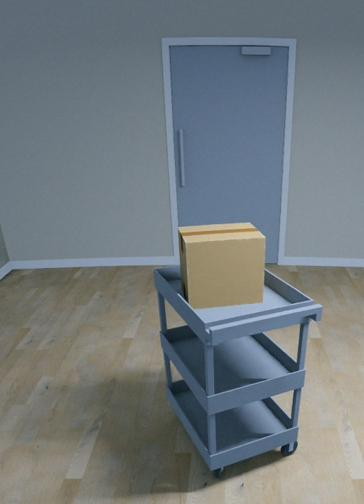

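Request:
move:
  r1: {"base":{"translate_m":1.58}}
  r2: {"joints":{"lift_m":0.7}}
  blocking: false
  cameras: []

Request:
wait:
  seconds: 3
  cameras: []

Request:
wait:
  seconds: 6
  cameras: []

Request:
move:
  r1: {"base":{"rotate_rad":1.571}}
  blocking: false
  cameras: []

Request:
wait:
  seconds: 3
  cameras: ["r1_head_camera","r1_head_left_camera"]

Scene clock: 83.97 s.
move: r1 moving; r2 moving
r1.base_odometry: x=-0.021 y=+0.023 heading=+2.320
r1.turned_by_wheels: +0.000
r1.turned_by_imu: +0.000
r1.base_tilt: forward=-1.6 right=+1.2
r1.lidar_m: 3.02 1.10 0.78 0.75 0.78 0.85 0.80 0.84 1.20 2.02 2.08 2.90
r1.base_status: translate_m moving
r1.joint_positions: lift_m=+0.124 arm_m=+0.000 wrist_yaw_rad=+3.194 wrist_pitch_rad=+0.002 wrist_roll_rad=+0.000 gripper_m=+0.056
r1.joint_status: not commanded
r1.measured_speeds: translate_m=+0.121 strafe_m=+0.001 rotate_rad=+0.002 lift_m=+0.000 arm_m=+0.000 wrist_yaw_rad=+0.000 wrist_pitch_rad=+0.000 wrist_roll_rad=+0.000
r1.motor_effort: lift_m=+19(20) arm_m=-4(4) wheel_0=+8(9) wheel_1=+6(6) wheel_2=-7(8)
r1.servo_current: wrist_yaw_rad=39(59) wrist_pitch_rad=39(46) wrist_roll_rad=52(65) gripper_m=39(46)
r1.hand_pose: x=-0.1216 y=+0.0722 z=+0.3019 quat_wxyz=(-0.026, -0.001, +0.000, +1.000) (m; r1's base frame)
r1.wrist_depth_mm: - 135 - - - - - / - 122 135 - - - - / - 121 190 - - - - / 110 136 194 - - - - / 137 - - - - - - / 215 - 190 - 187 - - / 759 750 759 798 788 759 759
r2.base_odometry: x=+0.000 y=+0.000 heading=-2.900
r2.turned_by_wheels: +0.000
r2.turned_by_imu: +0.000
r2.base_tilt: forward=-0.7 right=+0.1
r2.lidar_m: 1.39 3.29 2.47 2.39 1.82 1.37 1.31 1.40 1.94 2.34 2.46 3.46
r2.base_status: not commanded
r2.joint_positions: lift_m=+0.812 arm_m=+0.000 wrist_yaw_rad=+0.003 wrist_pitch_rad=+0.001 wrist_roll_rad=+1.568 gripper_m=-0.019
r2.joint_status: lift_m moving
r2.measured_speeds: translate_m=+0.000 strafe_m=+0.000 rotate_rad=+0.000 lift_m=-0.146 arm_m=+0.000 wrist_yaw_rad=+0.000 wrist_pitch_rad=+0.000 wrist_roll_rad=+0.000
r2.motor_effort: lift_m=+12(20) arm_m=-4(4) wheel_0=-3(3) wheel_1=-3(3) wheel_2=-4(4)
r2.servo_current: wrist_yaw_rad=39(52) wrist_pitch_rad=39(52) wrist_roll_rad=59(59) gripper_m=98(104)
r2.hand_pose: x=+0.4596 y=-0.0866 z=+0.9902 quat_wxyz=(+0.708, +0.706, +0.001, +0.001) (m; r2's base frame)
r2.wrist_depth_mm: - - - - - 1983 1366 / - - - - - - 1366 / - - - - - 1863 1336 / - - - 1499 1808 1281 1308 / - - - 1397 - 1756 1366 / - - 187 202 180 1921 1366 / - - - - - 1808 1366
pictures: none
No camera images: "cameras" was empty.

Scene clock: 85.17 s.
earlier move: r1 moving; r2 done
r1.base_odometry: x=-0.226 y=+0.242 heading=+2.320
r1.turned_by_wheels: +0.000
r1.turned_by_imu: +0.000
r1.base_tilt: forward=-1.6 right=+1.2
r1.lidar_m: 3.05 1.21 0.78 0.74 0.77 1.07 1.10 1.16 1.64 2.03 2.09 2.87
r1.base_status: translate_m moving
r1.joint_positions: lift_m=+0.124 arm_m=+0.000 wrist_yaw_rad=+3.194 wrist_pitch_rad=+0.002 wrist_roll_rad=+0.000 gripper_m=+0.056
r1.joint_status: not commanded
r1.measured_speeds: translate_m=+0.299 strafe_m=-0.001 rotate_rad=+0.007 lift_m=+0.000 arm_m=+0.000 wrist_yaw_rad=+0.000 wrist_pitch_rad=+0.000 wrist_roll_rad=+0.000
r1.motor_effort: lift_m=+19(20) arm_m=-4(4) wheel_0=+7(10) wheel_1=+5(7) wheel_2=-6(10)
r1.servo_current: wrist_yaw_rad=46(65) wrist_pitch_rad=39(52) wrist_roll_rad=46(65) gripper_m=46(46)
r1.hand_pose: x=-0.1216 y=+0.0722 z=+0.3019 quat_wxyz=(-0.026, -0.001, +0.000, +1.000) (m; r1's base frame)
r1.wrist_depth_mm: - 135 - - - - - / - 122 135 - - - - / - 121 189 - - - - / 110 135 193 - - - - / 137 - - - - - - / 227 1098 191 1078 187 1025 991 / 759 750 750 798 788 768 759
r2.base_odometry: x=+0.000 y=+0.000 heading=-2.900
r2.turned_by_wheels: +0.000
r2.turned_by_imu: +0.000
r2.base_tilt: forward=-0.7 right=+0.0
r2.lidar_m: 1.38 3.30 2.46 2.39 1.81 1.37 1.31 1.39 1.94 2.34 2.44 3.51
r2.base_status: not commanded
r2.joint_positions: lift_m=+0.700 arm_m=+0.000 wrist_yaw_rad=+0.003 wrist_pitch_rad=+0.001 wrist_roll_rad=+1.568 gripper_m=-0.019
r2.joint_status: all done
r2.measured_speeds: all 0
r2.motor_effort: lift_m=+14(20) arm_m=-4(4) wheel_0=-2(3) wheel_1=-3(3) wheel_2=-4(4)
r2.servo_current: wrist_yaw_rad=52(65) wrist_pitch_rad=39(52) wrist_roll_rad=39(59) gripper_m=91(104)
r2.hand_pose: x=+0.4596 y=-0.0866 z=+0.8782 quat_wxyz=(+0.708, +0.706, +0.001, +0.001) (m; r2's base frame)
r2.wrist_depth_mm: - - - - - 1708 1182 / - - - - - 1708 1229 / - - - - - 1576 1229 / - - - 1499 1661 1464 1229 / - - - 1464 - 1576 1229 / - - 187 201 180 1661 1229 / - - - - - 1499 1229
wait: 1.20 of 3 s (r2 has come to rest)
pictures: none
No camera images: "cameras" was empty.

Scene clock: 90.23 s.
earlier move: r1 done
r1.base_odometry: x=-1.076 y=+1.156 heading=+2.320
r1.turned_by_wheels: +0.000
r1.turned_by_imu: +0.000
r1.base_tilt: forward=-1.6 right=+1.2
r1.lidar_m: 2.34 1.10 0.88 0.83 0.87 1.11 2.35 2.47 2.14 1.99 2.10 2.45
r1.base_status: done
r1.joint_positions: lift_m=+0.124 arm_m=+0.000 wrist_yaw_rad=+3.194 wrist_pitch_rad=+0.002 wrist_roll_rad=+0.000 gripper_m=+0.056
r1.joint_status: not commanded
r1.measured_speeds: all 0
r1.motor_effort: lift_m=+20(20) arm_m=-4(4) wheel_0=+3(10) wheel_1=+2(7) wheel_2=+1(10)
r1.servo_current: wrist_yaw_rad=46(65) wrist_pitch_rad=39(52) wrist_roll_rad=46(72) gripper_m=46(46)
r1.hand_pose: x=-0.1216 y=+0.0722 z=+0.3019 quat_wxyz=(-0.026, -0.001, +0.000, +1.000) (m; r1's base frame)
r1.wrist_depth_mm: - 135 - - - - - / - 124 146 - - - - / - 121 191 - - - - / 110 135 206 - - - - / 216 - - - - 1808 - / 991 1229 194 1205 187 1160 1008 / 750 759 768 798 778 759 750
r2.base_odometry: x=+0.000 y=+0.000 heading=-2.900
r2.turned_by_wheels: +0.000
r2.turned_by_imu: +0.001
r2.base_tilt: forward=-0.7 right=+0.1
r2.lidar_m: 1.41 3.32 2.47 2.39 1.84 1.33 1.31 1.38 1.96 2.34 2.45 3.47
r2.base_status: not commanded
r2.joint_positions: lift_m=+0.700 arm_m=+0.000 wrist_yaw_rad=+0.003 wrist_pitch_rad=+0.001 wrist_roll_rad=+1.568 gripper_m=-0.019
r2.joint_status: all done
r2.measured_speeds: all 0
r2.motor_effort: lift_m=+14(20) arm_m=-4(4) wheel_0=-2(3) wheel_1=-2(3) wheel_2=-4(4)
r2.servo_current: wrist_yaw_rad=46(65) wrist_pitch_rad=33(52) wrist_roll_rad=39(59) gripper_m=98(104)
r2.hand_pose: x=+0.4596 y=-0.0866 z=+0.8782 quat_wxyz=(+0.708, +0.706, +0.001, +0.001) (m; r2's base frame)
r2.wrist_depth_mm: - - - - - 1708 1229 / - - - - - 1756 1205 / - - - - - 1537 1229 / - - - 1499 1618 1464 1205 / - - - 1464 - 1708 1205 / - - 187 201 180 1661 1229 / - - - - - 1576 1205
wait: 5.07 of 6 s (r1 has come to rest)
pictures: none
No camera images: "cameras" was empty.

Scene clock: 90.73 s.
move: r1 moving
r1.base_odometry: x=-1.076 y=+1.156 heading=+2.573
r1.turned_by_wheels: +0.252
r1.turned_by_imu: +0.253
r1.base_tilt: forward=-1.6 right=+1.3
r1.lidar_m: 1.61 0.93 0.84 0.82 0.90 1.52 2.33 2.39 2.03 2.03 2.34 2.33
r1.base_status: rotate_rad moving
r1.joint_positions: lift_m=+0.124 arm_m=+0.000 wrist_yaw_rad=+3.194 wrist_pitch_rad=+0.002 wrist_roll_rad=+0.000 gripper_m=+0.056
r1.joint_status: not commanded
r1.measured_speeds: translate_m=-0.001 strafe_m=+0.000 rotate_rad=+0.975 lift_m=+0.000 arm_m=+0.000 wrist_yaw_rad=+0.000 wrist_pitch_rad=+0.000 wrist_roll_rad=+0.000
r1.motor_effort: lift_m=+20(20) arm_m=-4(4) wheel_0=-8(8) wheel_1=-5(8) wheel_2=-8(8)
r1.servo_current: wrist_yaw_rad=46(65) wrist_pitch_rad=39(46) wrist_roll_rad=33(65) gripper_m=39(46)
r1.hand_pose: x=-0.1216 y=+0.0722 z=+0.3019 quat_wxyz=(-0.026, -0.001, +0.000, +1.000) (m; r1's base frame)
r1.wrist_depth_mm: - 135 - - - - - / - 123 147 - - - - / - 121 192 - - - - / 111 135 207 - - - - / 216 - - - - - - / 991 1205 194 1205 187 1118 1118 / 750 750 750 788 788 759 759
r2: as last shown
r2.turned_by_imu: +0.000
r2.base_tilt: forward=-0.7 right=+0.0
r2.lidar_m: 1.38 3.32 2.45 2.39 1.83 1.35 1.31 1.38 1.98 2.32 2.48 3.48
r2.motor_effort: lift_m=+14(14) arm_m=-4(4) wheel_0=-2(3) wheel_1=-3(3) wheel_2=-4(4)
r2.servo_current: wrist_yaw_rad=52(52) wrist_pitch_rad=46(46) wrist_roll_rad=52(52) gripper_m=91(104)
r2.wrist_depth_mm: - - - - - 1708 1205 / - - - - - 1756 1229 / - - - - - 1537 1205 / - - - 1464 1661 1464 1229 / - - - 1430 - 1618 1229 / - - 187 202 180 1708 1229 / - - - - - 1537 1205
pictures: none
No camera images: "cameras" was empty.

Scene clock: 92.30 s.
earlier move: r1 done
r1.base_odometry: x=-1.076 y=+1.157 heading=-2.392
r1.turned_by_wheels: +1.319
r1.turned_by_imu: +1.326
r1.base_tilt: forward=-1.6 right=+1.2
r1.lidar_m: 0.82 0.87 1.10 2.32 2.43 2.08 2.01 2.11 2.48 2.36 1.14 0.88
r1.base_status: done
r1.joint_positions: lift_m=+0.124 arm_m=+0.000 wrist_yaw_rad=+3.194 wrist_pitch_rad=+0.002 wrist_roll_rad=+0.000 gripper_m=+0.056
r1.joint_status: not commanded
r1.measured_speeds: all 0
r1.motor_effort: lift_m=+19(20) arm_m=-4(4) wheel_0=-1(8) wheel_1=-1(8) wheel_2=-1(8)
r1.servo_current: wrist_yaw_rad=46(65) wrist_pitch_rad=46(52) wrist_roll_rad=46(65) gripper_m=46(46)
r1.hand_pose: x=-0.1216 y=+0.0722 z=+0.3019 quat_wxyz=(-0.026, -0.001, +0.000, +1.000) (m; r1's base frame)
r1.wrist_depth_mm: - 135 - - - - - / - 123 146 - - - - / - 121 192 - - - - / 110 135 206 - - - - / 216 - - - - - - / 1008 1205 192 1182 187 1138 1098 / 750 750 759 154 741 759 750
r2.base_odometry: x=+0.000 y=+0.000 heading=-2.900
r2.turned_by_wheels: +0.000
r2.turned_by_imu: +0.000
r2.base_tilt: forward=-0.7 right=+0.1
r2.lidar_m: 1.40 3.31 2.45 2.38 1.79 1.32 1.31 1.37 1.96 2.34 2.45 3.45
r2.base_status: not commanded
r2.joint_positions: lift_m=+0.700 arm_m=+0.000 wrist_yaw_rad=+0.003 wrist_pitch_rad=+0.001 wrist_roll_rad=+1.568 gripper_m=-0.019
r2.joint_status: not commanded
r2.measured_speeds: all 0
r2.motor_effort: lift_m=+14(14) arm_m=-4(4) wheel_0=-2(3) wheel_1=-3(3) wheel_2=-4(5)
r2.servo_current: wrist_yaw_rad=46(59) wrist_pitch_rad=33(46) wrist_roll_rad=33(59) gripper_m=104(104)
r2.hand_pose: x=+0.4596 y=-0.0866 z=+0.8782 quat_wxyz=(+0.708, +0.706, +0.001, +0.001) (m; r2's base frame)
r2.wrist_depth_mm: - - - - - 1708 1205 / - - - - - 1756 1205 / - - - - - 1537 1229 / - - - 1499 1661 1464 1229 / - - - 1499 - 1618 1229 / - - 187 202 180 1576 1229 / - - - - - 1537 1205
wait: 1.57 of 3 s (r1 has come to rest)
pictures: r1_head_camera, r1_head_left_camera
Images, in order (width x height): r1_head_camera 420x560, r1_head_left_camera 420x672.

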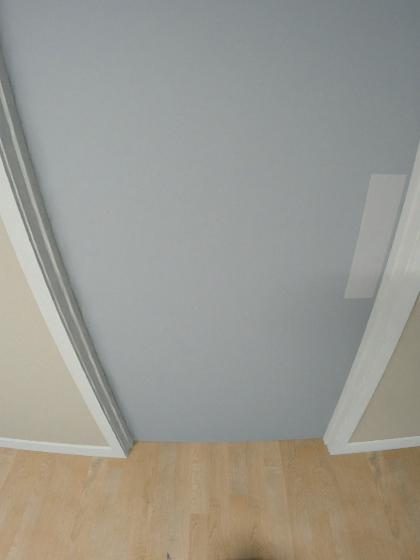

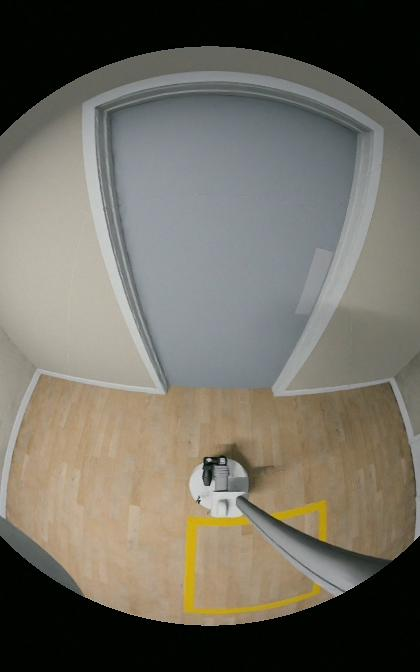

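Request:
move:
  r1: {"base":{"strafe_m":-0.17}}
  r2: {"base":{"rotate_rad":0.41},"joints":{"lift_m":0.685}}
  blocking: false
  cameras: []

Request:
wait:
  seconds: 2
  cameras: []

Request:
wait:
  seconds: 1
  cameras: []

Request:
move:
  r1: {"base":{"translate_m":1.35},"contact_limits":{"translate_m":0.8}}
  r2: {"base":{"translate_m":0.45,"strafe_m":-0.37}}
  blocking: false
  cameras: []

Request:
wait:
  seconds: 3
  cameras: ["r2_head_camera"]

Request:
wait:
  seconds: 4
  cameras: ["r1_head_left_camera","r1_head_right_camera"]

Scene clock: 113.70 s.
move: r1 moving; r2 moving
r1.base_odometry: x=-1.101 y=+1.183 heading=-2.392
r1.turned_by_wheels: +0.000
r1.turned_by_imu: +0.000
r1.base_tilt: forward=-1.6 right=+1.3
r1.lidar_m: 0.83 0.87 1.11 2.38 2.46 2.11 2.01 2.14 2.44 2.33 1.09 0.89
r1.base_status: strafe_m moving
r1.joint_positions: lift_m=+0.124 arm_m=+0.000 wrist_yaw_rad=+3.194 wrist_pitch_rad=+0.002 wrist_roll_rad=+0.000 gripper_m=+0.056
r1.joint_status: not commanded
r1.measured_speeds: translate_m=+0.000 strafe_m=-0.140 rotate_rad=+0.002 lift_m=+0.000 arm_m=+0.000 wrist_yaw_rad=+0.000 wrist_pitch_rad=+0.000 wrist_roll_rad=+0.000
r1.motor_effort: lift_m=+20(20) arm_m=-4(4) wheel_0=+12(12) wheel_1=-8(10) wheel_2=-1(2)
r1.servo_current: wrist_yaw_rad=52(59) wrist_pitch_rad=46(46) wrist_roll_rad=46(65) gripper_m=46(46)
r1.hand_pose: x=-0.1216 y=+0.0722 z=+0.3019 quat_wxyz=(-0.026, -0.001, +0.000, +1.000) (m; r1's base frame)
r1.wrist_depth_mm: - 134 - - - - - / - 123 146 - - - - / - 121 191 - - - - / 111 136 206 - - - - / 216 - - - - - - / 991 1205 190 1205 187 1138 1098 / 750 759 759 788 741 759 750
r2.base_odometry: x=+0.000 y=+0.000 heading=-2.652
r2.turned_by_wheels: +0.248
r2.turned_by_imu: +0.242
r2.base_tilt: forward=-0.6 right=+0.1
r2.lidar_m: 1.40 2.75 2.39 2.40 1.50 1.30 1.32 1.54 2.32 2.33 2.76 1.43
r2.base_status: rotate_rad moving
r2.joint_positions: lift_m=+0.685 arm_m=+0.000 wrist_yaw_rad=+0.003 wrist_pitch_rad=+0.001 wrist_roll_rad=+1.568 gripper_m=-0.019
r2.joint_status: lift_m moving
r2.measured_speeds: translate_m=-0.002 strafe_m=+0.000 rotate_rad=+0.859 lift_m=+0.000 arm_m=+0.000 wrist_yaw_rad=+0.000 wrist_pitch_rad=+0.000 wrist_roll_rad=+0.000
r2.motor_effort: lift_m=+13(16) arm_m=-4(4) wheel_0=-7(9) wheel_1=-6(9) wheel_2=-9(11)
r2.servo_current: wrist_yaw_rad=59(59) wrist_pitch_rad=46(46) wrist_roll_rad=52(52) gripper_m=98(98)
r2.hand_pose: x=+0.4596 y=-0.0867 z=+0.8632 quat_wxyz=(+0.708, +0.706, +0.001, +0.001) (m; r2's base frame)
r2.wrist_depth_mm: - - - - - 1537 1182 / - - - 1430 1863 1397 1205 / - - - 1430 - 1499 1182 / - - - - - 1756 1182 / - - - - - 1756 1182 / - - 186 202 181 1661 1205 / - - - - - 1430 1205
pictures: none
No camera images: "cameras" was empty.

Scene clock: 114.40 s.
earlier move: r1 moving; r2 done
r1.base_odometry: x=-1.181 y=+1.269 heading=-2.392
r1.turned_by_wheels: +0.000
r1.turned_by_imu: -0.001
r1.base_tilt: forward=-1.6 right=+1.3
r1.lidar_m: 0.83 0.86 1.09 2.49 2.59 2.11 2.01 2.12 2.29 2.21 1.12 0.83
r1.base_status: strafe_m moving
r1.joint_positions: lift_m=+0.124 arm_m=+0.000 wrist_yaw_rad=+3.194 wrist_pitch_rad=+0.002 wrist_roll_rad=+0.000 gripper_m=+0.056
r1.joint_status: not commanded
r1.measured_speeds: translate_m=+0.000 strafe_m=-0.101 rotate_rad=+0.001 lift_m=+0.000 arm_m=+0.000 wrist_yaw_rad=+0.000 wrist_pitch_rad=+0.000 wrist_roll_rad=+0.000
r1.motor_effort: lift_m=+20(20) arm_m=-4(4) wheel_0=+0(12) wheel_1=+0(10) wheel_2=+0(2)
r1.servo_current: wrist_yaw_rad=59(59) wrist_pitch_rad=39(52) wrist_roll_rad=52(65) gripper_m=33(46)
r1.hand_pose: x=-0.1216 y=+0.0722 z=+0.3019 quat_wxyz=(-0.026, -0.001, +0.000, +1.000) (m; r1's base frame)
r1.wrist_depth_mm: - 135 - - - - - / - 121 135 - - - - / - 120 187 - - - - / 111 135 212 - - - - / 216 - - - - - - / 1025 1205 191 1229 188 1138 1138 / 759 759 741 798 732 768 750
r2.base_odometry: x=+0.000 y=+0.000 heading=-2.491
r2.turned_by_wheels: +0.161
r2.turned_by_imu: +0.157
r2.base_tilt: forward=-0.6 right=+0.1
r2.lidar_m: 3.75 2.54 2.37 2.02 1.43 1.31 1.32 1.75 2.32 2.38 3.10 1.38
r2.base_status: done
r2.joint_positions: lift_m=+0.685 arm_m=+0.000 wrist_yaw_rad=+0.003 wrist_pitch_rad=+0.001 wrist_roll_rad=+1.568 gripper_m=-0.019
r2.joint_status: all done
r2.measured_speeds: all 0
r2.motor_effort: lift_m=+14(16) arm_m=-4(4) wheel_0=-4(9) wheel_1=-4(9) wheel_2=-4(11)
r2.servo_current: wrist_yaw_rad=65(65) wrist_pitch_rad=39(46) wrist_roll_rad=52(59) gripper_m=104(104)
r2.hand_pose: x=+0.4596 y=-0.0867 z=+0.8632 quat_wxyz=(+0.708, +0.706, +0.001, +0.001) (m; r2's base frame)
r2.wrist_depth_mm: - - - 1308 1078 - 1118 / - - - - - 1576 1182 / - - - - - 1756 1205 / - - - - - 1756 1229 / - - - - - 1756 1205 / - - 187 202 180 1618 1205 / - - - - - 1430 1182
wait: 0.70 of 2 s (r2 has come to rest)
pictures: none
No camera images: "cameras" was empty.

Scene clock: 115.03 s.
earlier move: r1 done
r1.base_odometry: x=-1.192 y=+1.281 heading=-2.392
r1.turned_by_wheels: +0.000
r1.turned_by_imu: +0.000
r1.base_tilt: forward=-1.6 right=+1.3
r1.lidar_m: 0.83 0.89 1.08 2.52 2.61 2.08 2.00 2.12 2.27 2.20 1.13 0.82
r1.base_status: done
r1.joint_positions: lift_m=+0.124 arm_m=+0.000 wrist_yaw_rad=+3.194 wrist_pitch_rad=+0.002 wrist_roll_rad=+0.000 gripper_m=+0.056
r1.joint_status: not commanded
r1.measured_speeds: all 0
r1.motor_effort: lift_m=+20(20) arm_m=-4(4) wheel_0=+0(12) wheel_1=+0(10) wheel_2=+0(2)
r1.servo_current: wrist_yaw_rad=39(65) wrist_pitch_rad=39(52) wrist_roll_rad=46(78) gripper_m=39(46)
r1.hand_pose: x=-0.1216 y=+0.0722 z=+0.3019 quat_wxyz=(-0.026, -0.001, +0.000, +1.000) (m; r1's base frame)
r1.wrist_depth_mm: - 135 - - - - - / - 121 135 - - - - / - 123 186 - - - - / 111 136 212 - - - - / 216 - - - - - - / 1025 1255 192 1205 187 1138 1098 / 750 750 759 788 798 750 768
r2.base_odometry: x=+0.000 y=+0.000 heading=-2.491
r2.turned_by_wheels: +0.000
r2.turned_by_imu: +0.000
r2.base_tilt: forward=-0.7 right=+0.0
r2.lidar_m: 3.74 2.54 2.38 2.04 1.39 1.31 1.36 1.72 2.33 2.40 3.13 1.38
r2.base_status: done
r2.joint_positions: lift_m=+0.685 arm_m=+0.000 wrist_yaw_rad=+0.003 wrist_pitch_rad=+0.001 wrist_roll_rad=+1.568 gripper_m=-0.019
r2.joint_status: all done
r2.measured_speeds: all 0
r2.motor_effort: lift_m=+14(16) arm_m=-4(4) wheel_0=-4(9) wheel_1=-4(9) wheel_2=-4(11)
r2.servo_current: wrist_yaw_rad=39(65) wrist_pitch_rad=39(46) wrist_roll_rad=46(59) gripper_m=98(104)
r2.hand_pose: x=+0.4596 y=-0.0867 z=+0.8632 quat_wxyz=(+0.708, +0.706, +0.001, +0.001) (m; r2's base frame)
r2.wrist_depth_mm: - - - 1255 1078 - 1118 / - - - - - 1576 1205 / - - - - - 1756 1205 / - - - - - 1756 1205 / - - - - - 1756 1205 / - - 187 201 181 1618 1205 / - - - - - 1430 1182
wait: 0.63 of 1 s (r1 has come to rest)
pictures: none
No camera images: "cameras" was empty.

Scene clock: 115.53 s.
move: r1 moving; r2 moving
r1.base_odometry: x=-1.215 y=+1.260 heading=-2.392
r1.turned_by_wheels: +0.000
r1.turned_by_imu: +0.000
r1.base_tilt: forward=-1.6 right=+1.2
r1.lidar_m: 0.79 0.83 1.05 2.50 2.63 2.12 2.04 2.13 2.30 2.21 1.05 0.80
r1.base_status: translate_m moving
r1.joint_positions: lift_m=+0.124 arm_m=+0.000 wrist_yaw_rad=+3.194 wrist_pitch_rad=+0.002 wrist_roll_rad=+0.000 gripper_m=+0.056
r1.joint_status: not commanded
r1.measured_speeds: translate_m=+0.122 strafe_m=-0.002 rotate_rad=-0.004 lift_m=+0.000 arm_m=+0.000 wrist_yaw_rad=+0.000 wrist_pitch_rad=+0.000 wrist_roll_rad=+0.000
r1.motor_effort: lift_m=+20(20) arm_m=-4(4) wheel_0=+6(7) wheel_1=+4(7) wheel_2=-8(8)
r1.servo_current: wrist_yaw_rad=46(59) wrist_pitch_rad=39(46) wrist_roll_rad=52(52) gripper_m=39(46)
r1.contact_limits: translate_m 0.8
r1.hand_pose: x=-0.1216 y=+0.0722 z=+0.3019 quat_wxyz=(-0.026, -0.001, +0.000, +1.000) (m; r1's base frame)
r1.wrist_depth_mm: - 135 - - - - - / - 120 143 - - - - / - 123 177 - - - - / 110 135 211 - - - - / 216 - - - - - - / 1008 1182 193 1182 187 1138 1118 / 741 750 759 798 778 759 768
r2.base_odometry: x=-0.033 y=+0.001 heading=-2.492
r2.turned_by_wheels: -0.001
r2.turned_by_imu: +0.000
r2.base_tilt: forward=-0.7 right=+0.1
r2.lidar_m: 1.96 2.56 2.39 2.12 1.43 1.34 1.36 1.78 2.32 2.39 3.07 1.37
r2.base_status: translate_m moving; strafe_m moving
r2.joint_positions: lift_m=+0.685 arm_m=+0.000 wrist_yaw_rad=+0.003 wrist_pitch_rad=+0.001 wrist_roll_rad=+1.568 gripper_m=-0.019
r2.joint_status: not commanded
r2.measured_speeds: translate_m=+0.098 strafe_m=-0.083 rotate_rad=-0.005 lift_m=+0.000 arm_m=+0.000 wrist_yaw_rad=+0.000 wrist_pitch_rad=+0.000 wrist_roll_rad=+0.000
r2.motor_effort: lift_m=+14(14) arm_m=-4(4) wheel_0=+10(12) wheel_1=-5(6) wheel_2=-12(14)
r2.servo_current: wrist_yaw_rad=46(52) wrist_pitch_rad=39(46) wrist_roll_rad=33(52) gripper_m=98(104)
r2.hand_pose: x=+0.4596 y=-0.0867 z=+0.8632 quat_wxyz=(+0.708, +0.706, +0.001, +0.001) (m; r2's base frame)
r2.wrist_depth_mm: - - - 1281 1537 - 1118 / - - - - - 1537 1182 / - - - - - 1708 1205 / - - - - - 1708 1182 / - - - - - 1708 1182 / - - 186 202 181 1661 1182 / - - - - - 1430 1205
pictures: none
No camera images: "cameras" was empty.

Scene clock: 118.40 s.
earlier move: r1 moving; r2 done
r1.base_odometry: x=-1.800 y=+0.715 heading=-2.391
r1.turned_by_wheels: +0.000
r1.turned_by_imu: +0.029
r1.base_tilt: forward=-1.6 right=+1.3
r1.lidar_m: 0.25 0.25 0.25 0.46 2.62 2.92 2.83 2.99 2.31 0.31 0.35 0.25
r1.base_status: translate_m moving
r1.joint_positions: lift_m=+0.124 arm_m=+0.000 wrist_yaw_rad=+3.194 wrist_pitch_rad=+0.002 wrist_roll_rad=+0.000 gripper_m=+0.056
r1.joint_status: not commanded
r1.measured_speeds: translate_m=+0.297 strafe_m=-0.001 rotate_rad=-0.002 lift_m=+0.000 arm_m=+0.000 wrist_yaw_rad=+0.000 wrist_pitch_rad=+0.000 wrist_roll_rad=+0.000
r1.motor_effort: lift_m=+19(20) arm_m=-2(4) wheel_0=+16(25) wheel_1=+12(20) wheel_2=-19(23)
r1.servo_current: wrist_yaw_rad=33(65) wrist_pitch_rad=46(52) wrist_roll_rad=46(72) gripper_m=39(52)
r1.contact_limits: translate_m 0.8
r1.hand_pose: x=-0.1217 y=+0.0722 z=+0.3019 quat_wxyz=(-0.026, -0.001, +0.000, +1.000) (m; r1's base frame)
r1.wrist_depth_mm: - 134 139 - - - - / - 117 134 - - - - / - 121 149 - - - - / 110 135 198 - - - - / 211 1983 - - - - - / 218 1205 193 1182 187 1138 1098 / 226 750 750 798 788 768 798
r2.base_odometry: x=-0.582 y=+0.022 heading=-2.491
r2.turned_by_wheels: +0.000
r2.turned_by_imu: +0.001
r2.base_tilt: forward=-0.7 right=+0.1
r2.lidar_m: 0.88 2.74 2.50 2.59 2.01 1.87 1.93 2.37 2.19 2.25 2.91 0.88
r2.base_status: done
r2.joint_positions: lift_m=+0.685 arm_m=+0.000 wrist_yaw_rad=+0.003 wrist_pitch_rad=+0.001 wrist_roll_rad=+1.568 gripper_m=-0.019
r2.joint_status: not commanded
r2.measured_speeds: all 0
r2.motor_effort: lift_m=+14(14) arm_m=-4(4) wheel_0=+2(13) wheel_1=-3(8) wheel_2=-4(14)
r2.servo_current: wrist_yaw_rad=33(59) wrist_pitch_rad=39(52) wrist_roll_rad=46(65) gripper_m=91(104)
r2.hand_pose: x=+0.4596 y=-0.0867 z=+0.8632 quat_wxyz=(+0.708, +0.706, +0.001, +0.001) (m; r2's base frame)
r2.wrist_depth_mm: - - - 854 - 654 - / - - 891 854 - 661 - / - - 931 878 - 661 - / - - - - - 1756 1205 / - - - - - 1756 1182 / - - 187 202 180 1576 1205 / - - - - - 1430 1205
wait: 2.87 of 3 s (r2 has come to rest)
pictures: r2_head_camera
Images, in order (width x height): r2_head_camera 420x560.

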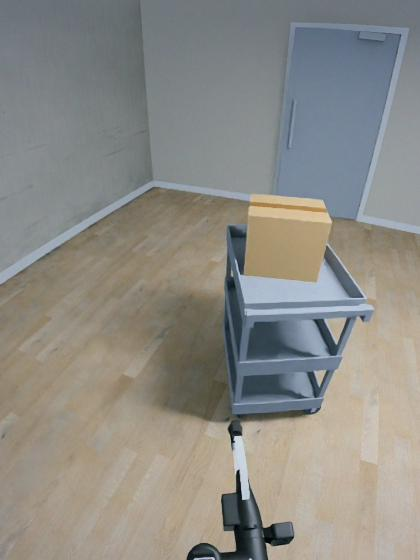

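Scene clock: 121.03 s.
earlier move: r1 done
r1.base_odometry: x=-2.180 y=+0.361 heading=-2.391
r1.turned_by_wheels: +0.000
r1.turned_by_imu: +0.001
r1.base_tilt: forward=-1.6 right=+1.3
r1.lidar_m: 0.25 0.25 - 0.25 0.34 3.44 3.35 0.55 0.59 1.76 2.33 3.21
r1.base_status: done
r1.joint_positions: lift_m=+0.124 arm_m=+0.000 wrist_yaw_rad=+3.196 wrist_pitch_rad=+0.002 wrist_roll_rad=+0.000 gripper_m=+0.056
r1.joint_status: not commanded
r1.measured_speeds: all 0
r1.motor_effort: lift_m=+19(20) arm_m=+4(10) wheel_0=+4(25) wheel_1=+9(20) wheel_2=-5(23)
r1.servo_current: wrist_yaw_rad=72(91) wrist_pitch_rad=39(52) wrist_roll_rad=46(72) gripper_m=39(52)
r1.contact_limits: translate_m 0.8
r1.hand_pose: x=-0.1219 y=+0.0715 z=+0.3019 quat_wxyz=(-0.027, -0.001, +0.000, +1.000) (m; r1's base frame)
r1.wrist_depth_mm: - 135 - - - - - / - 121 135 - - - - / - 123 179 - - - - / 110 136 213 - - - - / 216 - - - - - - / 640 1205 193 1182 187 1138 1118 / 224 741 759 788 788 768 798
r2.base_odometry: x=-0.582 y=+0.022 heading=-2.491
r2.turned_by_wheels: +0.000
r2.turned_by_imu: +0.000
r2.base_tilt: forward=-0.7 right=+0.0
r2.lidar_m: 0.84 2.71 2.52 2.58 2.01 1.88 1.91 2.34 2.20 2.24 2.92 0.89
r2.base_status: done
r2.joint_positions: lift_m=+0.685 arm_m=+0.000 wrist_yaw_rad=+0.003 wrist_pitch_rad=+0.001 wrist_roll_rad=+1.568 gripper_m=-0.019
r2.joint_status: not commanded
r2.measured_speeds: all 0
r2.motor_effort: lift_m=+14(14) arm_m=-4(4) wheel_0=+2(13) wheel_1=-3(8) wheel_2=-4(14)
r2.servo_current: wrist_yaw_rad=39(65) wrist_pitch_rad=33(52) wrist_roll_rad=46(65) gripper_m=98(104)
r2.hand_pose: x=+0.4596 y=-0.0867 z=+0.8632 quat_wxyz=(+0.708, +0.706, +0.001, +0.001) (m; r2's base frame)
r2.wrist_depth_mm: - - - 854 - 647 - / - - 878 866 - 661 - / - - 931 904 - 647 - / - - - - - 1756 1182 / - - - - - 1756 1229 / - - 187 202 180 1661 1229 / - - - - - 1430 1205
wait: 2.63 of 4 s (r1 has come to rest)
pictures: r1_head_left_camera, r1_head_right_camera
Images, in order (width x height): r1_head_left_camera 420x672, r1_head_right_camera 420x672.

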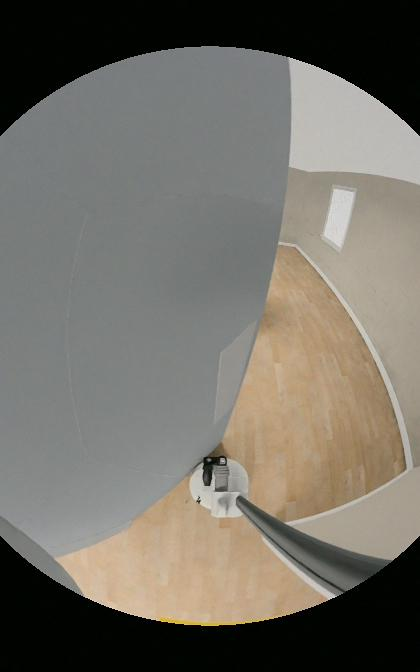

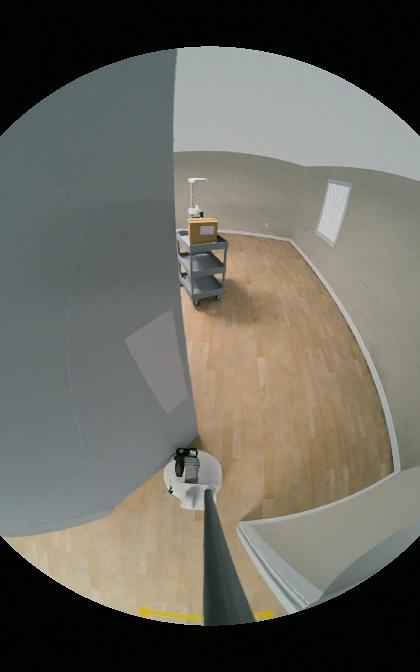

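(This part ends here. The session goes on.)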